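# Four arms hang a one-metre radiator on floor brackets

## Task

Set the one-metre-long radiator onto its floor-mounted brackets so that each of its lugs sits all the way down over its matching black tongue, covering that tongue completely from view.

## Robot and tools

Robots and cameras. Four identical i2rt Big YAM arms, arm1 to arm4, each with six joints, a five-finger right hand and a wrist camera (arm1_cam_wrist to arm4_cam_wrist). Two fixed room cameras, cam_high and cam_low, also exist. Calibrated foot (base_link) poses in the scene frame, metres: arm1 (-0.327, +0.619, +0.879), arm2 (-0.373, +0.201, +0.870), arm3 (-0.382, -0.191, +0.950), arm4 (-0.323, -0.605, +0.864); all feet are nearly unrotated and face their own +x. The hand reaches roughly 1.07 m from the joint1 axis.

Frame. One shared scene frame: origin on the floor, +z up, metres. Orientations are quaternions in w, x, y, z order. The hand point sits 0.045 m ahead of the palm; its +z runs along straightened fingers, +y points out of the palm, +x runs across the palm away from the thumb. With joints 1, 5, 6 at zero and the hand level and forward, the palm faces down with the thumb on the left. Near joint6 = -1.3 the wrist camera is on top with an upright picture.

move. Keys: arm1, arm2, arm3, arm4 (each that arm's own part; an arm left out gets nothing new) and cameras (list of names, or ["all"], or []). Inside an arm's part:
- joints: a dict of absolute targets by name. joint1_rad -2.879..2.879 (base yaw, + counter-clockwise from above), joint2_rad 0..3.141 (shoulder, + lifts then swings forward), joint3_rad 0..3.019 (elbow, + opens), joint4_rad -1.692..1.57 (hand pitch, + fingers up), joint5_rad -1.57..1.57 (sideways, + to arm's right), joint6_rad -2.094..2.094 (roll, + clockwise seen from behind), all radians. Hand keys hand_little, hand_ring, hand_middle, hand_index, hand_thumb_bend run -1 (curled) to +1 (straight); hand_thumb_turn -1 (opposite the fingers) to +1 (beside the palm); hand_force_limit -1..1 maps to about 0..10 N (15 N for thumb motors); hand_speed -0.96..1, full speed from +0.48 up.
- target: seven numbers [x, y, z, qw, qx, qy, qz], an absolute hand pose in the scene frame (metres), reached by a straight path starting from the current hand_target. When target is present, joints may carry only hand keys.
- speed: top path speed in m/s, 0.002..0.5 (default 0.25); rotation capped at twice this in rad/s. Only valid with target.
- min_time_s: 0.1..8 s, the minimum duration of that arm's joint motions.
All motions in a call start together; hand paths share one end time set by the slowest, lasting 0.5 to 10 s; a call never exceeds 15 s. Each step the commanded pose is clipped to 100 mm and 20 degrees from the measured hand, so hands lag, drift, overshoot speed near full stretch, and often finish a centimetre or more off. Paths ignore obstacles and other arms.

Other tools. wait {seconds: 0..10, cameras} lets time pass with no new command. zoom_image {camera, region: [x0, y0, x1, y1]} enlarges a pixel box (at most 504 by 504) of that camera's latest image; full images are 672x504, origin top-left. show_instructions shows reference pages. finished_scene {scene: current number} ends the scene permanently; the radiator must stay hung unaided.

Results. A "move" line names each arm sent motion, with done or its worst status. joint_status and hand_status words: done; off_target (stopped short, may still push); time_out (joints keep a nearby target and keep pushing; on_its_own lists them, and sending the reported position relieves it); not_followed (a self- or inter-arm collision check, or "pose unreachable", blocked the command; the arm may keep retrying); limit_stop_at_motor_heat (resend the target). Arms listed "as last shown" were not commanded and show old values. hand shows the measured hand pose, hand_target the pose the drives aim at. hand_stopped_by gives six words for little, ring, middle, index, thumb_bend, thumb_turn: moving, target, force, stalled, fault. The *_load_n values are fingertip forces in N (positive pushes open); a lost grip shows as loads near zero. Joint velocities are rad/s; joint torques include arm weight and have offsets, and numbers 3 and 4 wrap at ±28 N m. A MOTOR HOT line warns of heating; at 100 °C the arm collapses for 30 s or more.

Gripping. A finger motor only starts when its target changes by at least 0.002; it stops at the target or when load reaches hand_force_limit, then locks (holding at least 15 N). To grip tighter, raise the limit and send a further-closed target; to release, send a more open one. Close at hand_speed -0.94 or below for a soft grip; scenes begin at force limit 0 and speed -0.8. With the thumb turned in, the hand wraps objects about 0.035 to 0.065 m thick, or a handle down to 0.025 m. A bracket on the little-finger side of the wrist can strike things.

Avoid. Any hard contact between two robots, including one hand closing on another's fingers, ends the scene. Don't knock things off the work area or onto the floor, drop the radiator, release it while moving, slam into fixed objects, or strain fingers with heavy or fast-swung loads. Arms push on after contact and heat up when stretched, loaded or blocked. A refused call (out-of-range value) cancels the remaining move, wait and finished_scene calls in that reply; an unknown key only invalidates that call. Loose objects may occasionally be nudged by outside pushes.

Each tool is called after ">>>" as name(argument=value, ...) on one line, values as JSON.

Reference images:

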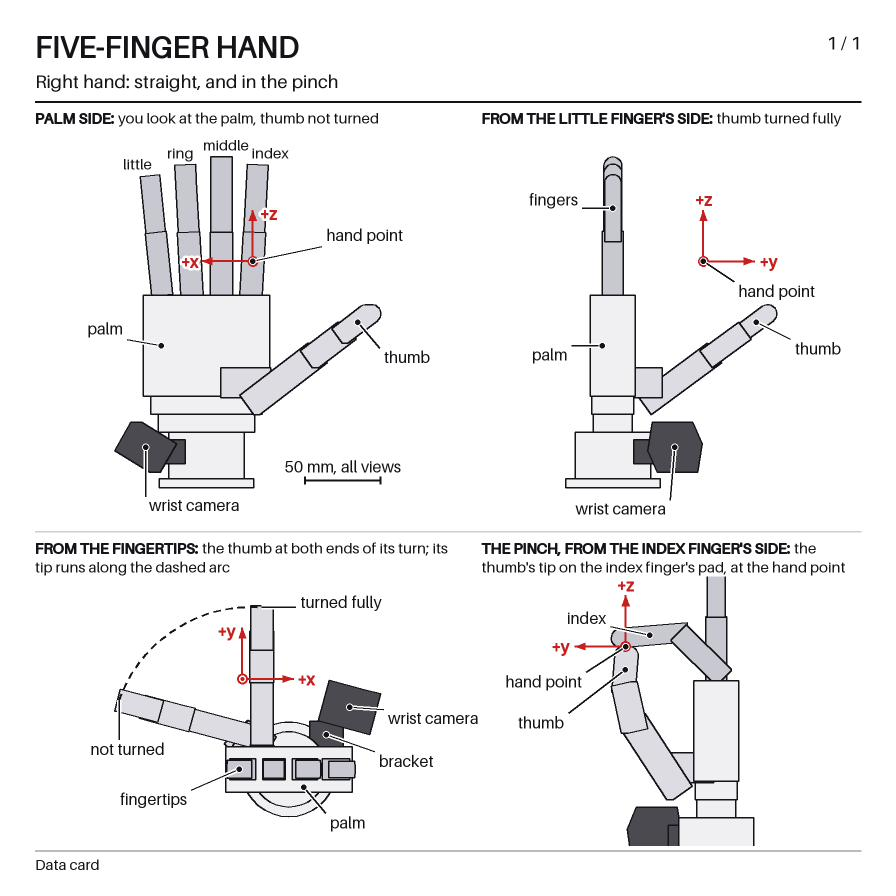

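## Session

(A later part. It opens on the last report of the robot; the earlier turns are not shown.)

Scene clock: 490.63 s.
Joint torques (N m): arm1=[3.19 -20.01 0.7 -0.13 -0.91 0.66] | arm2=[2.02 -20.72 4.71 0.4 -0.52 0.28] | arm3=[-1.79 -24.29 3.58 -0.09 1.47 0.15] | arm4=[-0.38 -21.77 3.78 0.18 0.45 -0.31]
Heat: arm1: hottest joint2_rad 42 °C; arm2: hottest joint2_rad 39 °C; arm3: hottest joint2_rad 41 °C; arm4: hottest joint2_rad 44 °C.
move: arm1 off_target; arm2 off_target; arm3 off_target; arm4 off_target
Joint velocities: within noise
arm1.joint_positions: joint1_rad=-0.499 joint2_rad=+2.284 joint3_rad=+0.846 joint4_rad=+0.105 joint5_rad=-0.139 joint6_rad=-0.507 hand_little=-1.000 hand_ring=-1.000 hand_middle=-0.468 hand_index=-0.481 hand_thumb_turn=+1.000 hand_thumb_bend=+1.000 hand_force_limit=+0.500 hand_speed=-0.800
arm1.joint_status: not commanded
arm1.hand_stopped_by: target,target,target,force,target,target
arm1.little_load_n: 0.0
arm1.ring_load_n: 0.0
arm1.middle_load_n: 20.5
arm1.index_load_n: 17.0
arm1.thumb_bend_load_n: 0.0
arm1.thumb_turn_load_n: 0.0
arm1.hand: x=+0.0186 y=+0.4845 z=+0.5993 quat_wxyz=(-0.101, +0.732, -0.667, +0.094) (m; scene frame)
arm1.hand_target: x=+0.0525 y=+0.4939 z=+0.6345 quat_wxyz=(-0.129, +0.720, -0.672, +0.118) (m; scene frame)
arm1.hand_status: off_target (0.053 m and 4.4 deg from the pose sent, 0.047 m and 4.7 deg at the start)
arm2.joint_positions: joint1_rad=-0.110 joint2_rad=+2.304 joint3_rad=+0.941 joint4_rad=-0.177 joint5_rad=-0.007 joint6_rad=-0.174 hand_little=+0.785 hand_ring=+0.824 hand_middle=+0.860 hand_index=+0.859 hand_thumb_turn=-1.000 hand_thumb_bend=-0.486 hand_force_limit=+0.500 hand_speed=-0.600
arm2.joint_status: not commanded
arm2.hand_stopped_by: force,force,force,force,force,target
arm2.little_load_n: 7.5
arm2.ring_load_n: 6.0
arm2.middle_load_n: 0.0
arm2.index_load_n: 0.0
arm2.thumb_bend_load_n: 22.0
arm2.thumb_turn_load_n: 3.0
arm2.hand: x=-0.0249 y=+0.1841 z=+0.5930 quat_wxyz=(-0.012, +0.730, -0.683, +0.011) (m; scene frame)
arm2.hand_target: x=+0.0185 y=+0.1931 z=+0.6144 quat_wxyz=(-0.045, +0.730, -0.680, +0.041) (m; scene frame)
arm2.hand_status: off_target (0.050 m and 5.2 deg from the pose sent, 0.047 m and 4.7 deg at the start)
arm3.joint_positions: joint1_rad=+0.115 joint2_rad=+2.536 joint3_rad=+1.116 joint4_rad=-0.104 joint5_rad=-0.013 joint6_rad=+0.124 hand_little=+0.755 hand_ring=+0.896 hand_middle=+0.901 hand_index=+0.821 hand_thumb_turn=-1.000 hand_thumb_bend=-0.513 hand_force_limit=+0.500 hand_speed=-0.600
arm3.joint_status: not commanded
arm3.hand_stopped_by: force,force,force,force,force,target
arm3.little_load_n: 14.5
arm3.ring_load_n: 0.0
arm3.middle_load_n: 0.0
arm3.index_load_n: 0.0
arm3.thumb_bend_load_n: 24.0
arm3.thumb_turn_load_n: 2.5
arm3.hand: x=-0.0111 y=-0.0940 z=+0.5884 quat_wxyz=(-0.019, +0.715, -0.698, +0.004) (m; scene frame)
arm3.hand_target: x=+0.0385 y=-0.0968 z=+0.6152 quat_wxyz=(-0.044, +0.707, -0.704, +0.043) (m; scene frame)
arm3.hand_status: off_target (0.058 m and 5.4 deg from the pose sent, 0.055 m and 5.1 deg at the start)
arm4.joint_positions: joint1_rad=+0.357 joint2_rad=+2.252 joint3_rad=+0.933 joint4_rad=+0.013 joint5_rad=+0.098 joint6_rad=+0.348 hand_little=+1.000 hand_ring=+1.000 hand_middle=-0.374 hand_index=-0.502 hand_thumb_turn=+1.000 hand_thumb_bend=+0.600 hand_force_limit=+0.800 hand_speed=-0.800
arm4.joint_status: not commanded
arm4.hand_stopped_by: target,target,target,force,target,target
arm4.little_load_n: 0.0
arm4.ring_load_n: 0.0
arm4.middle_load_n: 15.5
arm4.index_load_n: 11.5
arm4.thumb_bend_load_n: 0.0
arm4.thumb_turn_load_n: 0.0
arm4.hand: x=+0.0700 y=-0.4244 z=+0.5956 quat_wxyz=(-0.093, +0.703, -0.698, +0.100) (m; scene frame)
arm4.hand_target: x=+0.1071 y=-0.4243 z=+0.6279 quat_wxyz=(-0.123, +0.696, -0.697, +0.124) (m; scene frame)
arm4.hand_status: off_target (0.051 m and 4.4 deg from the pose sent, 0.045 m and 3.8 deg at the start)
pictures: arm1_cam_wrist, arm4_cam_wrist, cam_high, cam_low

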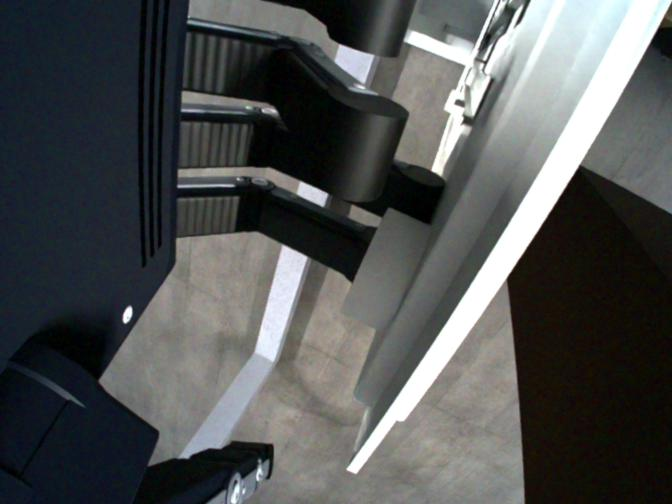

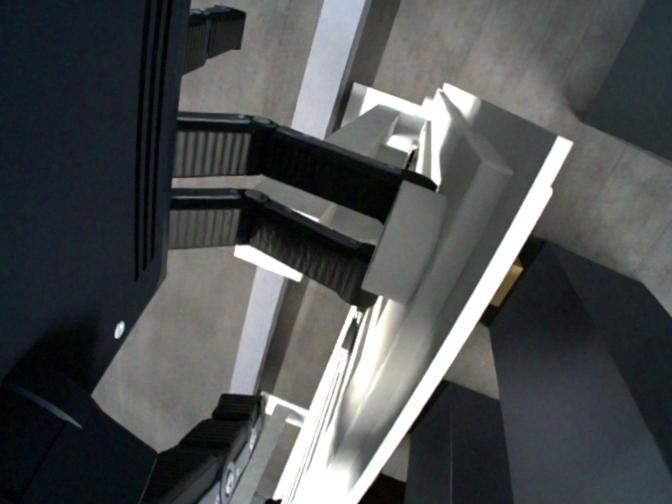

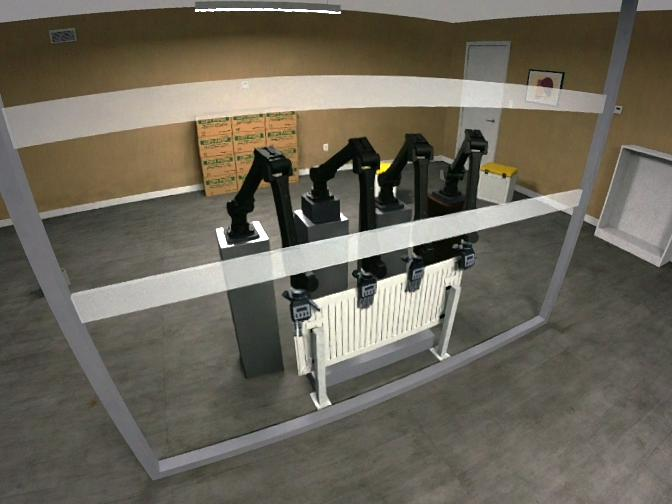

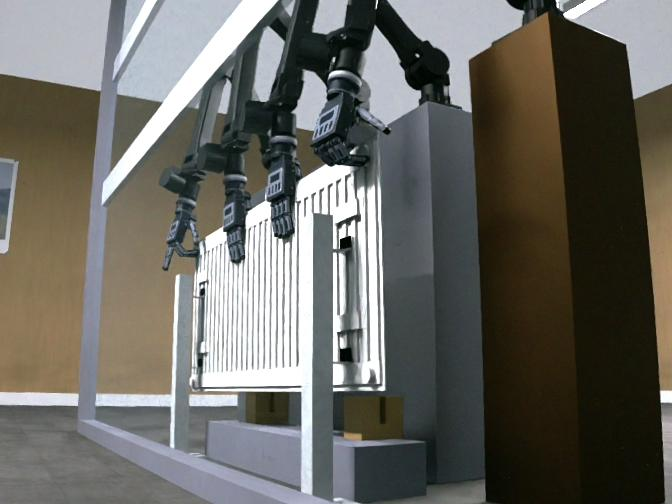

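>>> move(arm1={"target": [0.056, 0.492, 0.621, -0.1268, 0.7190, -0.6730, 0.1187], "speed": 0.025}, arm2={"target": [0.0225, 0.192, 0.602, -0.0447, 0.7300, -0.6806, 0.0416], "speed": 0.025}, arm3={"target": [0.043, -0.098, 0.609, -0.0433, 0.7077, -0.7039, 0.0431], "speed": 0.025}, arm4={"target": [0.111, -0.425, 0.627, -0.1228, 0.6964, -0.6964, 0.1228], "speed": 0.025}, cameras=["cam_low", "cam_high", "arm4_cam_wrist", "arm1_cam_wrist"])

>>> zoom_image(camera="cam_low", region=[310, 190, 390, 290])

>>> zoom_image(camera="cam_low", region=[190, 260, 230, 310])

>>> zoom_image(camera="cam_low", region=[310, 290, 390, 390])

>>> zoom_image(camera="cam_low", region=[190, 325, 230, 375])

>>> zoom_image(camera="cam_high", region=[290, 310, 330, 350])

>>> zoom_image(camera="cam_high", region=[435, 260, 465, 300])

>>> zoom_image(camera="arm1_cam_wrist", region=[430, 0, 530, 120])

Scene clock: 493.40 s.
Joint torques (N m): arm1=[3.14 -19.66 0.4 -0.06 -0.87 0.62] | arm2=[1.79 -20.78 4.51 0.43 -0.75 0.26] | arm3=[-2.02 -24.82 3.37 -0.05 1.11 0.11] | arm4=[-1.32 -22.65 3.92 0.13 0.23 -0.34]
Heat: arm1: hottest joint2_rad 43 °C; arm2: hottest joint2_rad 39 °C; arm3: hottest joint2_rad 41 °C; arm4: hottest joint2_rad 44 °C.
move: arm1 off_target; arm2 off_target; arm3 off_target; arm4 off_target
Joint velocities: within noise
arm1.joint_positions: joint1_rad=-0.499 joint2_rad=+2.331 joint3_rad=+0.870 joint4_rad=+0.131 joint5_rad=-0.140 joint6_rad=-0.505 hand_little=-1.000 hand_ring=-1.000 hand_middle=-0.468 hand_index=-0.481 hand_thumb_turn=+1.000 hand_thumb_bend=+1.000 hand_force_limit=+0.500 hand_speed=-0.800
arm1.joint_status: not commanded
arm1.hand_stopped_by: target,target,target,force,target,target
arm1.little_load_n: 0.0
arm1.ring_load_n: 0.0
arm1.middle_load_n: 18.5
arm1.index_load_n: 16.5
arm1.thumb_bend_load_n: 0.0
arm1.thumb_turn_load_n: 0.0
arm1.hand: x=+0.0217 y=+0.4833 z=+0.5841 quat_wxyz=(-0.102, +0.731, -0.668, +0.096) (m; scene frame)
arm1.hand_target: x=+0.0544 y=+0.4920 z=+0.6178 quat_wxyz=(-0.128, +0.720, -0.672, +0.118) (m; scene frame)
arm1.hand_status: off_target (0.051 m and 4.2 deg from the pose sent, 0.044 m and 4.4 deg at the start)
arm2.joint_positions: joint1_rad=-0.110 joint2_rad=+2.337 joint3_rad=+0.960 joint4_rad=-0.163 joint5_rad=-0.001 joint6_rad=-0.174 hand_little=+0.785 hand_ring=+0.824 hand_middle=+0.860 hand_index=+0.859 hand_thumb_turn=-1.000 hand_thumb_bend=-0.486 hand_force_limit=+0.500 hand_speed=-0.600
arm2.joint_status: not commanded
arm2.hand_stopped_by: force,force,force,force,force,target
arm2.little_load_n: 6.5
arm2.ring_load_n: 5.5
arm2.middle_load_n: 0.0
arm2.index_load_n: 0.5
arm2.thumb_bend_load_n: 22.5
arm2.thumb_turn_load_n: 4.0
arm2.hand: x=-0.0224 y=+0.1827 z=+0.5816 quat_wxyz=(-0.010, +0.730, -0.684, +0.013) (m; scene frame)
arm2.hand_target: x=+0.0212 y=+0.1920 z=+0.6026 quat_wxyz=(-0.045, +0.730, -0.680, +0.041) (m; scene frame)
arm2.hand_status: off_target (0.050 m and 5.2 deg from the pose sent, 0.049 m and 5.2 deg at the start)
arm3.joint_positions: joint1_rad=+0.115 joint2_rad=+2.558 joint3_rad=+1.135 joint4_rad=-0.104 joint5_rad=-0.005 joint6_rad=+0.124 hand_little=+0.755 hand_ring=+0.896 hand_middle=+0.901 hand_index=+0.821 hand_thumb_turn=-1.000 hand_thumb_bend=-0.513 hand_force_limit=+0.500 hand_speed=-0.600
arm3.joint_status: not commanded
arm3.hand_stopped_by: force,force,force,force,force,target
arm3.little_load_n: 13.0
arm3.ring_load_n: 0.0
arm3.middle_load_n: 0.0
arm3.index_load_n: 1.5
arm3.thumb_bend_load_n: 24.5
arm3.thumb_turn_load_n: 3.0
arm3.hand: x=-0.0097 y=-0.0954 z=+0.5802 quat_wxyz=(-0.015, +0.716, -0.698, +0.006) (m; scene frame)
arm3.hand_target: x=+0.0414 y=-0.0980 z=+0.6090 quat_wxyz=(-0.043, +0.707, -0.704, +0.043) (m; scene frame)
arm3.hand_status: off_target (0.060 m and 5.5 deg from the pose sent, 0.058 m and 5.4 deg at the start)
arm4.joint_positions: joint1_rad=+0.357 joint2_rad=+2.264 joint3_rad=+0.939 joint4_rad=+0.015 joint5_rad=+0.103 joint6_rad=+0.348 hand_little=+1.000 hand_ring=+1.000 hand_middle=-0.374 hand_index=-0.502 hand_thumb_turn=+1.000 hand_thumb_bend=+0.600 hand_force_limit=+0.800 hand_speed=-0.800
arm4.joint_status: not commanded
arm4.hand_stopped_by: target,target,target,force,target,target
arm4.little_load_n: 0.0
arm4.ring_load_n: 0.0
arm4.middle_load_n: 16.5
arm4.index_load_n: 12.0
arm4.thumb_bend_load_n: 0.0
arm4.thumb_turn_load_n: 0.0
arm4.hand: x=+0.0698 y=-0.4256 z=+0.5911 quat_wxyz=(-0.090, +0.703, -0.698, +0.102) (m; scene frame)
arm4.hand_target: x=+0.1099 y=-0.4255 z=+0.6257 quat_wxyz=(-0.123, +0.696, -0.697, +0.124) (m; scene frame)
arm4.hand_status: off_target (0.055 m and 4.6 deg from the pose sent, 0.052 m and 4.4 deg at the start)
pictures: arm1_cam_wrist, arm4_cam_wrist, cam_high, cam_low

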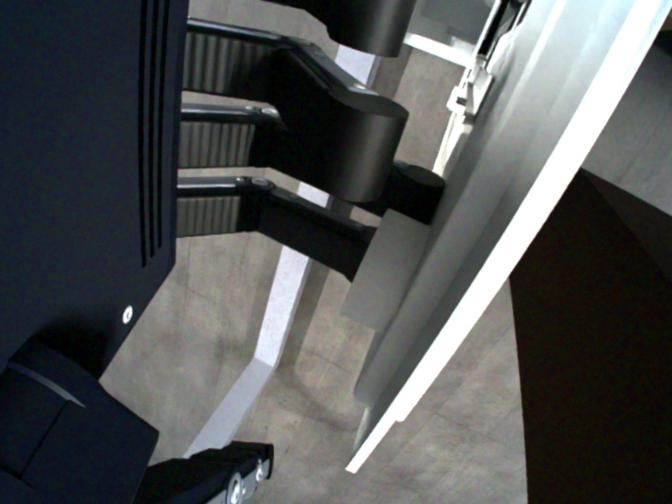

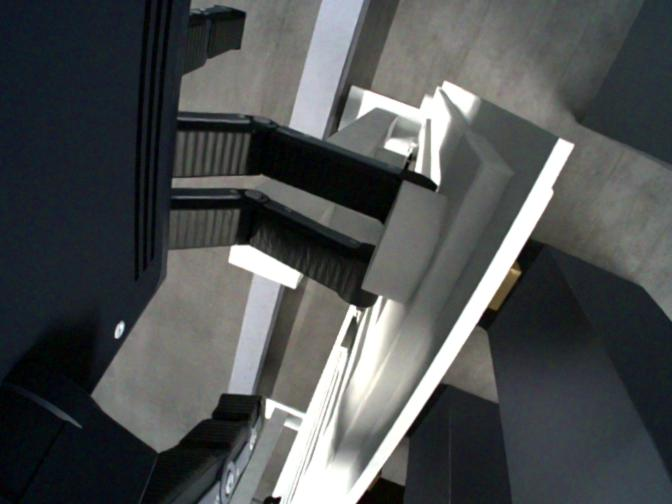

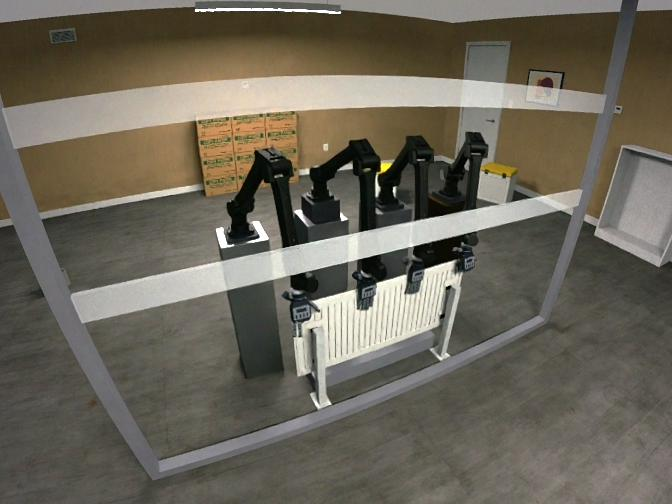

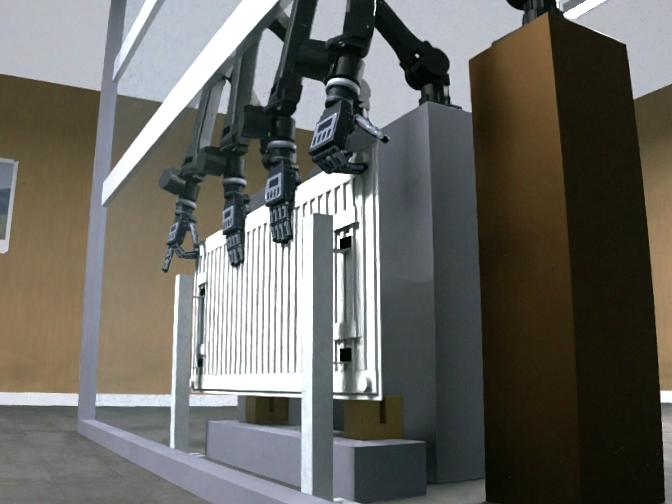

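Scaled by 5.040 from the camera's 672x504 image, which has a finer 960x720 frame.

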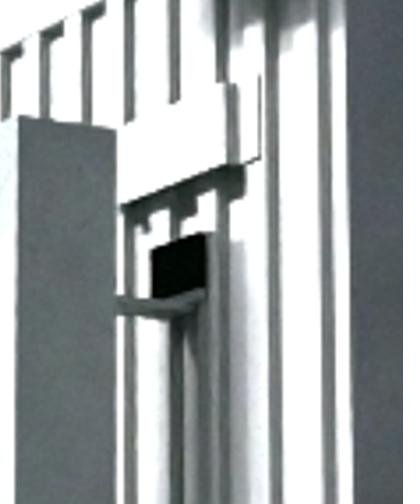

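Scaled by 10.080 from the camera's 672x504 image, which has a finer 960x720 frame.

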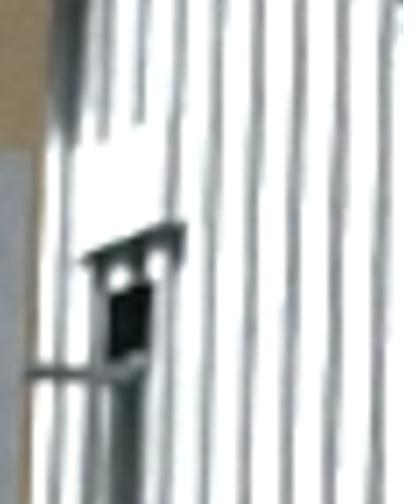

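Scaled by 5.040 from the camera's 672x504 image, which has a finer 960x720 frame.

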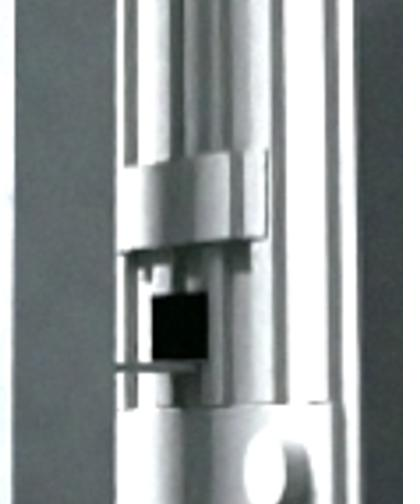

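Scaled by 10.080 from the camera's 672x504 image, which has a finer 960x720 frame.

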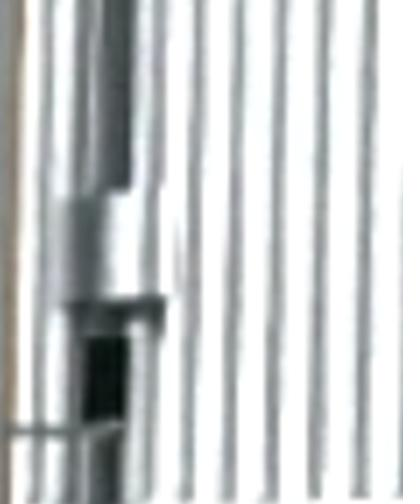

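Scaled by 12.600 from the camera's 672x504 image, which has a finer 960x720 frame.

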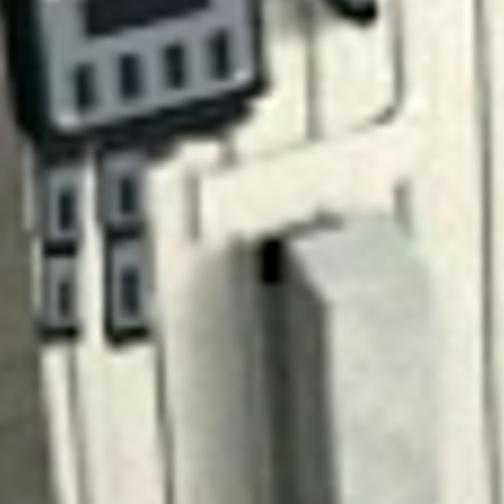

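Scaled by 12.600 from the camera's 672x504 image, which has a finer 960x720 frame.

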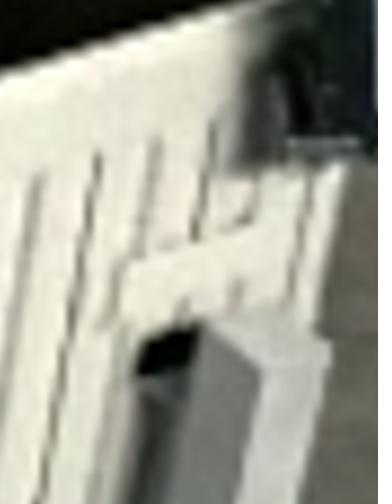

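Scaled by 4.200 from the camera's 672x504 image, which has a finer 960x720 frame.

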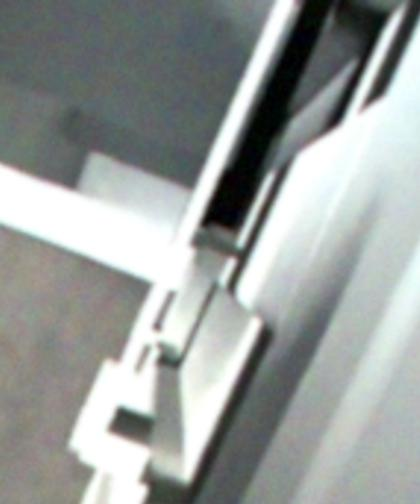

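>>> move(arm1={"target": [0.055, 0.490, 0.612, -0.1268, 0.7190, -0.6730, 0.1187], "speed": 0.025}, arm2={"target": [0.0250, 0.190, 0.595, -0.0447, 0.7300, -0.6806, 0.0416], "speed": 0.025}, arm3={"target": [0.050, -0.100, 0.606, -0.0433, 0.7077, -0.7039, 0.0431], "speed": 0.025}, arm4={"target": [0.120, -0.427, 0.627, -0.1228, 0.6964, -0.6964, 0.1228], "speed": 0.025}, cameras=["cam_low", "cam_high", "arm4_cam_wrist", "arm1_cam_wrist"])

>>> zoom_image(camera="cam_low", region=[310, 190, 390, 290])

>>> zoom_image(camera="cam_low", region=[190, 260, 230, 310])

>>> zoom_image(camera="cam_low", region=[310, 290, 390, 390])

>>> zoom_image(camera="cam_low", region=[190, 325, 230, 375])

>>> zoom_image(camera="arm4_cam_wrist", region=[300, 100, 480, 340])

>>> zoom_image(camera="arm1_cam_wrist", region=[430, 0, 530, 120])

Scene clock: 495.77 s.
Joint torques (N m): arm1=[2.61 -20.01 0.39 -0.03 -0.87 0.56] | arm2=[1.32 -20.72 4.55 0.5 -0.86 0.21] | arm3=[-2.55 -25.29 3.97 -0.38 0.95 0.06] | arm4=[-1.49 -22.36 4.56 -0.25 0.2 -0.41]
Heat: arm1: hottest joint2_rad 43 °C; arm2: hottest joint2_rad 40 °C; arm3: hottest joint2_rad 41 °C; arm4: hottest joint2_rad 44 °C.
move: arm1 off_target; arm2 off_target; arm3 off_target; arm4 off_target
Joint velocities: within noise
arm1.joint_positions: joint1_rad=-0.499 joint2_rad=+2.358 joint3_rad=+0.879 joint4_rad=+0.146 joint5_rad=-0.141 joint6_rad=-0.505 hand_little=-1.000 hand_ring=-1.000 hand_middle=-0.468 hand_index=-0.481 hand_thumb_turn=+1.000 hand_thumb_bend=+1.000 hand_force_limit=+0.500 hand_speed=-0.800
arm1.joint_status: not commanded
arm1.hand_stopped_by: target,target,target,force,target,target
arm1.little_load_n: 0.0
arm1.ring_load_n: 0.0
arm1.middle_load_n: 18.0
arm1.index_load_n: 17.0
arm1.thumb_bend_load_n: 0.0
arm1.thumb_turn_load_n: 0.0
arm1.hand: x=+0.0201 y=+0.4842 z=+0.5749 quat_wxyz=(-0.102, +0.731, -0.668, +0.094) (m; scene frame)
arm1.hand_target: x=+0.0536 y=+0.4900 z=+0.6089 quat_wxyz=(-0.128, +0.720, -0.672, +0.118) (m; scene frame)
arm1.hand_status: off_target (0.051 m and 4.3 deg from the pose sent, 0.044 m and 4.2 deg at the start)
arm2.joint_positions: joint1_rad=-0.110 joint2_rad=+2.358 joint3_rad=+0.974 joint4_rad=-0.159 joint5_rad=+0.001 joint6_rad=-0.174 hand_little=+0.785 hand_ring=+0.824 hand_middle=+0.860 hand_index=+0.859 hand_thumb_turn=-1.000 hand_thumb_bend=-0.486 hand_force_limit=+0.500 hand_speed=-0.600
arm2.joint_status: not commanded
arm2.hand_stopped_by: force,force,force,force,force,target
arm2.little_load_n: 6.0
arm2.ring_load_n: 4.5
arm2.middle_load_n: 0.0
arm2.index_load_n: 0.0
arm2.thumb_bend_load_n: 23.0
arm2.thumb_turn_load_n: 4.0
arm2.hand: x=-0.0214 y=+0.1822 z=+0.5745 quat_wxyz=(-0.008, +0.730, -0.684, +0.012) (m; scene frame)
arm2.hand_target: x=+0.0235 y=+0.1900 z=+0.5956 quat_wxyz=(-0.045, +0.730, -0.680, +0.041) (m; scene frame)
arm2.hand_status: off_target (0.051 m and 5.4 deg from the pose sent, 0.050 m and 5.2 deg at the start)
arm3.joint_positions: joint1_rad=+0.115 joint2_rad=+2.574 joint3_rad=+1.151 joint4_rad=-0.108 joint5_rad=-0.002 joint6_rad=+0.123 hand_little=+0.755 hand_ring=+0.896 hand_middle=+0.901 hand_index=+0.821 hand_thumb_turn=-1.000 hand_thumb_bend=-0.513 hand_force_limit=+0.500 hand_speed=-0.600
arm3.joint_status: not commanded
arm3.hand_stopped_by: force,force,force,force,force,target
arm3.little_load_n: 11.5
arm3.ring_load_n: 0.0
arm3.middle_load_n: 0.0
arm3.index_load_n: 1.5
arm3.thumb_bend_load_n: 25.0
arm3.thumb_turn_load_n: 3.5
arm3.hand: x=-0.0082 y=-0.0958 z=+0.5747 quat_wxyz=(-0.013, +0.716, -0.698, +0.006) (m; scene frame)
arm3.hand_target: x=+0.0480 y=-0.1001 z=+0.6059 quat_wxyz=(-0.043, +0.707, -0.704, +0.043) (m; scene frame)
arm3.hand_status: off_target (0.066 m and 5.6 deg from the pose sent, 0.065 m and 5.5 deg at the start)
arm4.joint_positions: joint1_rad=+0.354 joint2_rad=+2.276 joint3_rad=+0.951 joint4_rad=+0.008 joint5_rad=+0.102 joint6_rad=+0.347 hand_little=+1.000 hand_ring=+1.000 hand_middle=-0.374 hand_index=-0.502 hand_thumb_turn=+1.000 hand_thumb_bend=+0.600 hand_force_limit=+0.800 hand_speed=-0.800
arm4.joint_status: not commanded
arm4.hand_stopped_by: target,target,target,force,target,target
arm4.little_load_n: 0.0
arm4.ring_load_n: 0.0
arm4.middle_load_n: 16.5
arm4.index_load_n: 12.5
arm4.thumb_bend_load_n: 0.0
arm4.thumb_turn_load_n: 0.0
arm4.hand: x=+0.0711 y=-0.4261 z=+0.5873 quat_wxyz=(-0.087, +0.703, -0.699, +0.100) (m; scene frame)
arm4.hand_target: x=+0.1184 y=-0.4278 z=+0.6256 quat_wxyz=(-0.122, +0.696, -0.697, +0.124) (m; scene frame)
arm4.hand_status: off_target (0.063 m and 5.0 deg from the pose sent, 0.062 m and 4.6 deg at the start)
pictures: arm1_cam_wrist, arm4_cam_wrist, cam_high, cam_low

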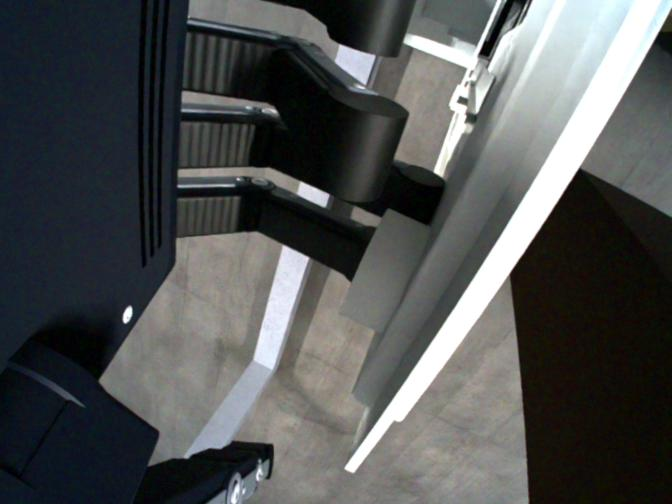

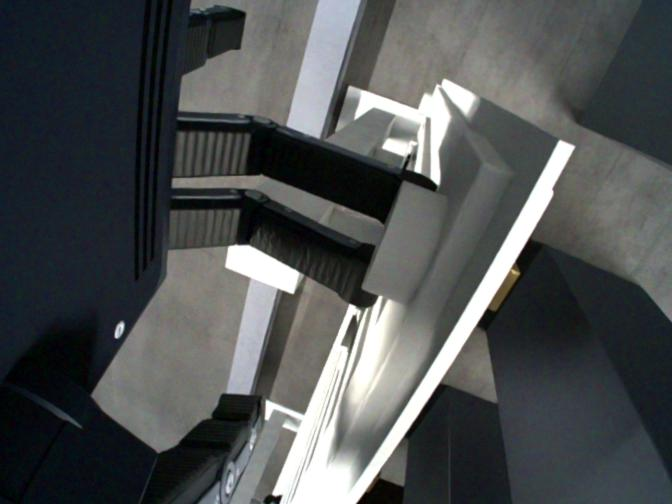

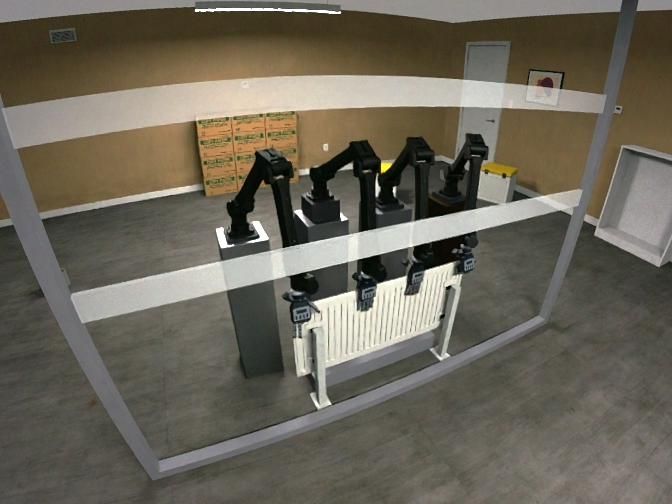

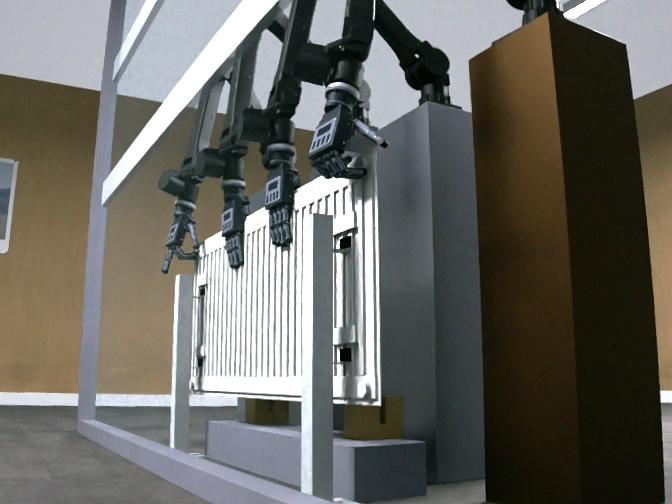

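Scaled by 5.040 from the camera's 672x504 image, which has a finer 960x720 frame.

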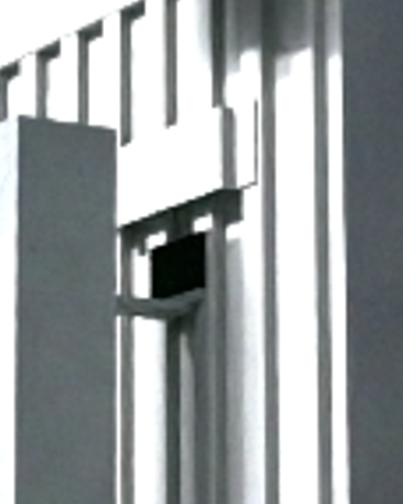

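Scaled by 10.080 from the camera's 672x504 image, which has a finer 960x720 frame.

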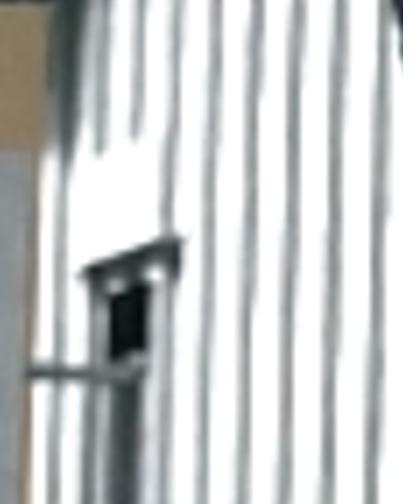

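Scaled by 5.040 from the camera's 672x504 image, which has a finer 960x720 frame.

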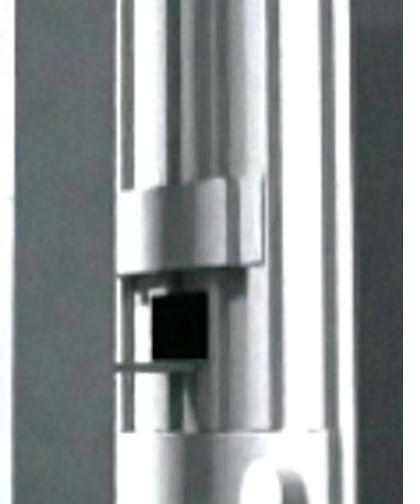

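Scaled by 10.080 from the camera's 672x504 image, which has a finer 960x720 frame.

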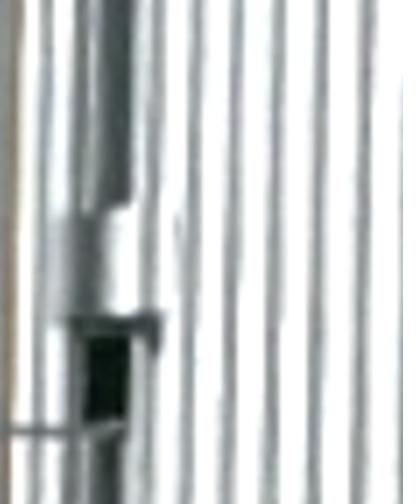

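Scaled by 2.100 from the camera's 672x504 image, which has a finer 960x720 frame.

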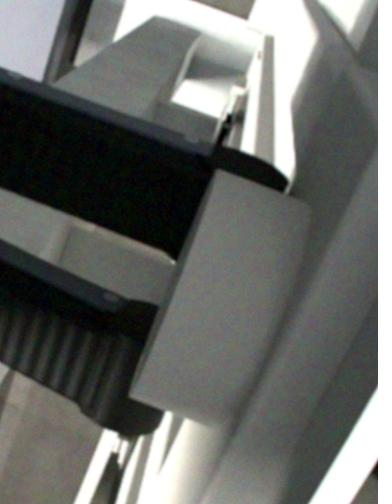

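Scaled by 4.200 from the camera's 672x504 image, which has a finer 960x720 frame.

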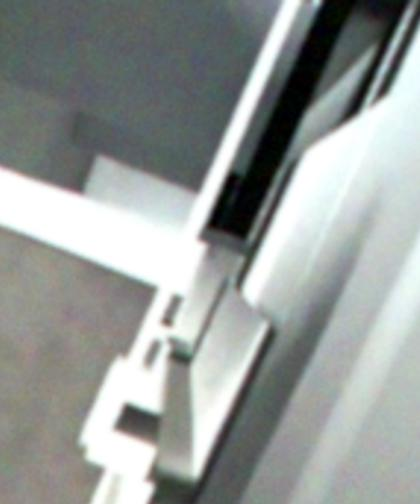

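>>> move(arm1={"target": [0.053, 0.490, 0.610, -0.1268, 0.7190, -0.6730, 0.1187], "speed": 0.025}, arm2={"target": [0.0270, 0.190, 0.594, -0.0447, 0.7300, -0.6806, 0.0416], "speed": 0.025}, arm3={"target": [0.056, -0.100, 0.607, -0.0433, 0.7077, -0.7039, 0.0431], "speed": 0.025}, arm4={"target": [0.128, -0.427, 0.629, -0.1400, 0.6931, -0.6931, 0.1400], "speed": 0.025}, cameras=["cam_low", "cam_high", "arm4_cam_wrist", "arm1_cam_wrist"])

>>> zoom_image(camera="cam_low", region=[310, 190, 390, 290])

>>> zoom_image(camera="cam_low", region=[190, 260, 230, 310])

>>> zoom_image(camera="cam_low", region=[310, 290, 390, 390])

>>> zoom_image(camera="cam_low", region=[190, 325, 230, 375])

>>> zoom_image(camera="arm4_cam_wrist", region=[300, 280, 400, 400])

>>> zoom_image(camera="arm1_cam_wrist", region=[430, 0, 530, 120])

Scene clock: 499.07 s.
Joint torques (N m): arm1=[2.61 -20.01 0.03 -0.02 -0.87 0.53] | arm2=[1.2 -21.13 4.89 0.39 -0.87 0.16] | arm3=[-2.67 -25.64 4.42 -0.39 0.93 0.06] | arm4=[-1.67 -23.12 3.62 1.2 0.7 -0.45]
Heat: arm1: hottest joint2_rad 44 °C; arm2: hottest joint2_rad 39 °C; arm3: hottest joint2_rad 41 °C; arm4: hottest joint2_rad 44 °C.
move: arm1 off_target; arm2 off_target; arm3 off_target; arm4 off_target
Joint velocities: within noise
arm1.joint_positions: joint1_rad=-0.499 joint2_rad=+2.363 joint3_rad=+0.879 joint4_rad=+0.155 joint5_rad=-0.141 joint6_rad=-0.505 hand_little=-1.000 hand_ring=-1.000 hand_middle=-0.468 hand_index=-0.481 hand_thumb_turn=+1.000 hand_thumb_bend=+1.000 hand_force_limit=+0.500 hand_speed=-0.800
arm1.joint_status: not commanded
arm1.hand_stopped_by: target,target,target,force,target,target
arm1.little_load_n: 0.0
arm1.ring_load_n: 0.0
arm1.middle_load_n: 17.5
arm1.index_load_n: 17.5
arm1.thumb_bend_load_n: 0.0
arm1.thumb_turn_load_n: 0.0
arm1.hand: x=+0.0200 y=+0.4843 z=+0.5729 quat_wxyz=(-0.102, +0.731, -0.668, +0.095) (m; scene frame)
arm1.hand_target: x=+0.0516 y=+0.4900 z=+0.6067 quat_wxyz=(-0.128, +0.720, -0.672, +0.118) (m; scene frame)
arm1.hand_status: off_target (0.050 m and 4.2 deg from the pose sent, 0.048 m and 4.3 deg at the start)
arm2.joint_positions: joint1_rad=-0.110 joint2_rad=+2.362 joint3_rad=+0.977 joint4_rad=-0.156 joint5_rad=+0.001 joint6_rad=-0.170 hand_little=+0.785 hand_ring=+0.824 hand_middle=+0.860 hand_index=+0.859 hand_thumb_turn=-1.000 hand_thumb_bend=-0.486 hand_force_limit=+0.500 hand_speed=-0.600
arm2.joint_status: not commanded
arm2.hand_stopped_by: force,force,force,force,force,target
arm2.little_load_n: 4.5
arm2.ring_load_n: 2.0
arm2.middle_load_n: 0.0
arm2.index_load_n: 0.0
arm2.thumb_bend_load_n: 24.0
arm2.thumb_turn_load_n: 4.0
arm2.hand: x=-0.0207 y=+0.1822 z=+0.5730 quat_wxyz=(-0.008, +0.728, -0.685, +0.012) (m; scene frame)
arm2.hand_target: x=+0.0255 y=+0.1900 z=+0.5947 quat_wxyz=(-0.045, +0.730, -0.680, +0.041) (m; scene frame)
arm2.hand_status: off_target (0.053 m and 5.4 deg from the pose sent, 0.053 m and 5.4 deg at the start)
arm3.joint_positions: joint1_rad=+0.115 joint2_rad=+2.578 joint3_rad=+1.161 joint4_rad=-0.123 joint5_rad=-0.001 joint6_rad=+0.121 hand_little=+0.755 hand_ring=+0.896 hand_middle=+0.901 hand_index=+0.822 hand_thumb_turn=-1.000 hand_thumb_bend=-0.513 hand_force_limit=+0.500 hand_speed=-0.600
arm3.joint_status: not commanded
arm3.hand_stopped_by: force,force,force,force,force,target
arm3.little_load_n: 12.0
arm3.ring_load_n: 0.0
arm3.middle_load_n: 0.5
arm3.index_load_n: 2.5
arm3.thumb_bend_load_n: 25.0
arm3.thumb_turn_load_n: 3.5
arm3.hand: x=-0.0074 y=-0.0960 z=+0.5741 quat_wxyz=(-0.009, +0.717, -0.697, +0.004) (m; scene frame)
arm3.hand_target: x=+0.0538 y=-0.1002 z=+0.6073 quat_wxyz=(-0.043, +0.707, -0.704, +0.044) (m; scene frame)
arm3.hand_status: off_target (0.072 m and 6.1 deg from the pose sent, 0.072 m and 5.6 deg at the start)
arm4.joint_positions: joint1_rad=+0.354 joint2_rad=+2.277 joint3_rad=+0.948 joint4_rad=+0.028 joint5_rad=+0.105 joint6_rad=+0.346 hand_little=+1.000 hand_ring=+1.000 hand_middle=-0.374 hand_index=-0.502 hand_thumb_turn=+1.000 hand_thumb_bend=+0.600 hand_force_limit=+0.800 hand_speed=-0.800
arm4.joint_status: not commanded
arm4.hand_stopped_by: target,target,target,force,target,target
arm4.little_load_n: 0.0
arm4.ring_load_n: 0.0
arm4.middle_load_n: 15.0
arm4.index_load_n: 12.0
arm4.thumb_bend_load_n: 0.0
arm4.thumb_turn_load_n: 0.0
arm4.hand: x=+0.0743 y=-0.4256 z=+0.5871 quat_wxyz=(-0.093, +0.702, -0.698, +0.105) (m; scene frame)
arm4.hand_target: x=+0.1259 y=-0.4277 z=+0.6278 quat_wxyz=(-0.139, +0.693, -0.694, +0.141) (m; scene frame)
arm4.hand_status: off_target (0.068 m and 6.8 deg from the pose sent, 0.071 m and 7.8 deg at the start)
pictures: arm1_cam_wrist, arm4_cam_wrist, cam_high, cam_low

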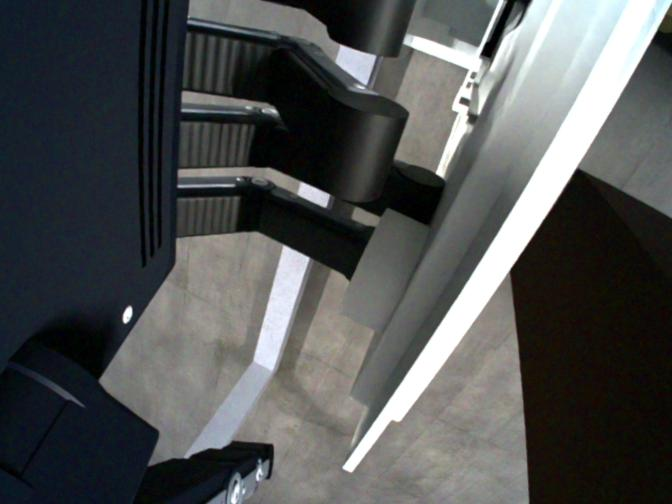

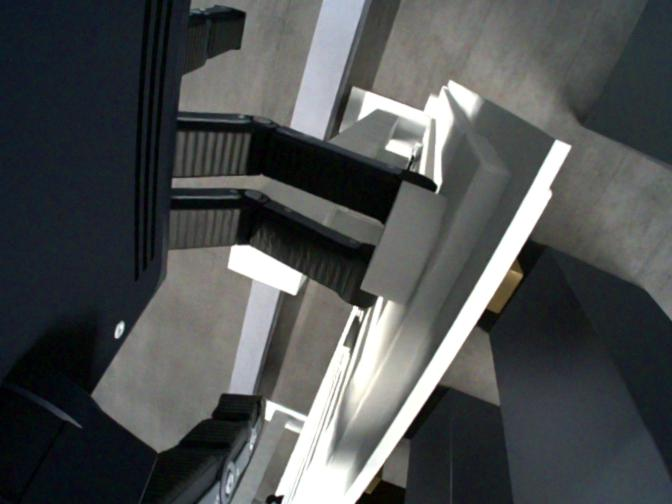

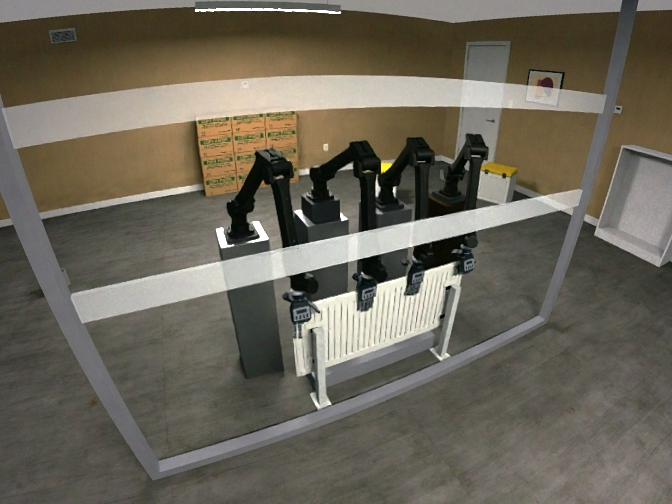

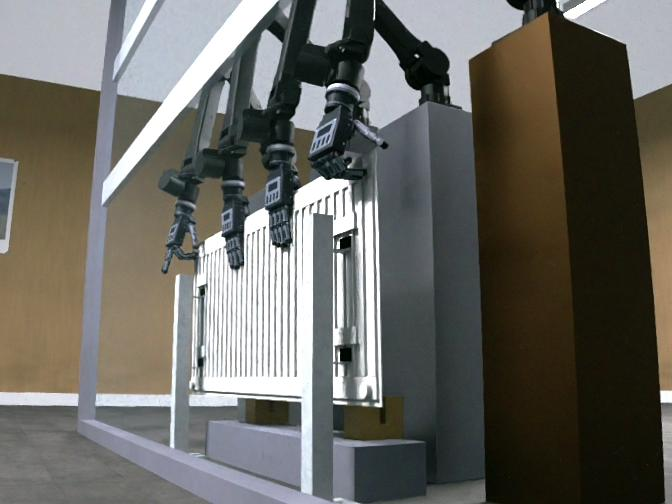

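Scaled by 5.040 from the camera's 672x504 image, which has a finer 960x720 frame.

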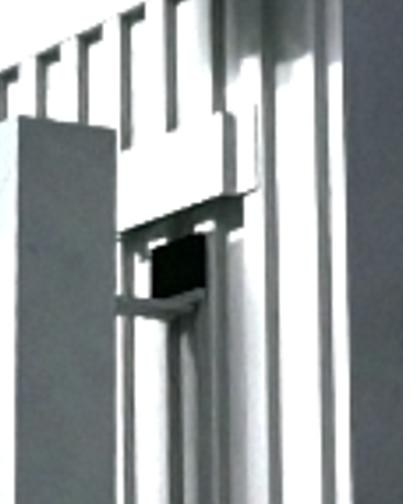

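Scaled by 10.080 from the camera's 672x504 image, which has a finer 960x720 frame.

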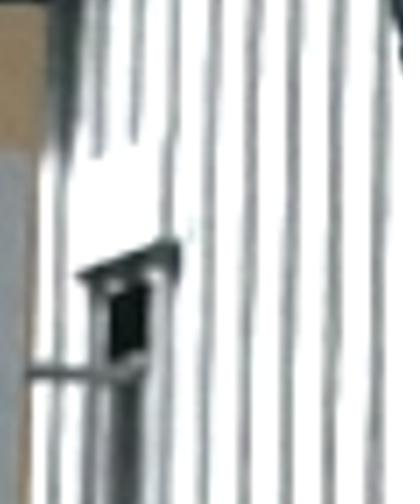

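Scaled by 5.040 from the camera's 672x504 image, which has a finer 960x720 frame.

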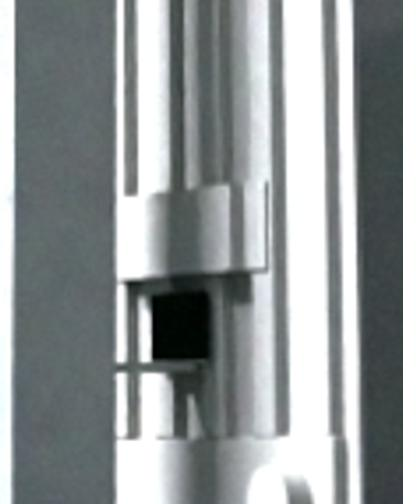

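Scaled by 10.080 from the camera's 672x504 image, which has a finer 960x720 frame.

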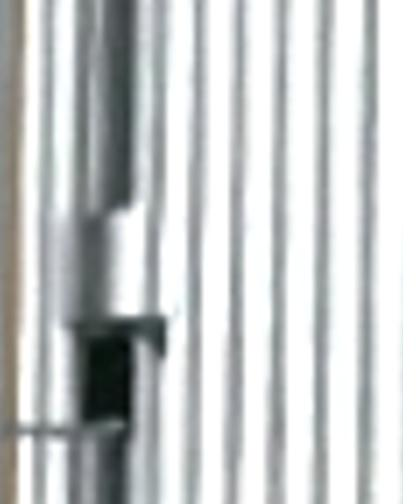

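Scaled by 4.200 from the camera's 672x504 image, which has a finer 960x720 frame.

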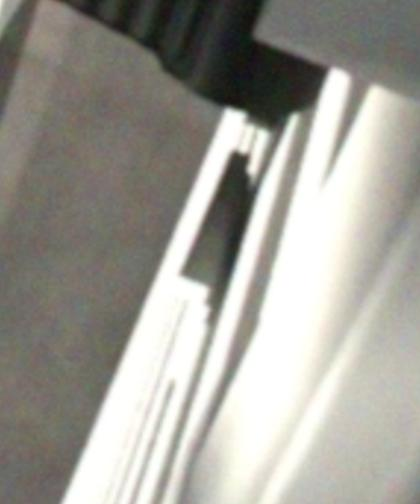

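Scaled by 4.200 from the camera's 672x504 image, which has a finer 960x720 frame.

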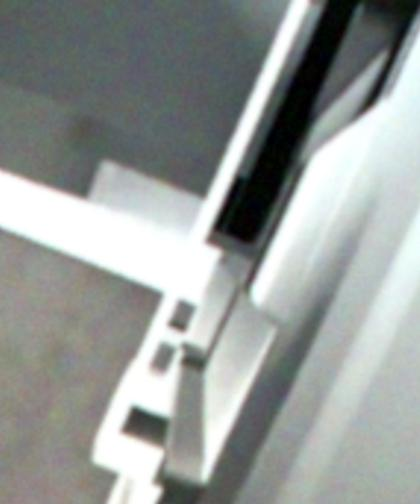

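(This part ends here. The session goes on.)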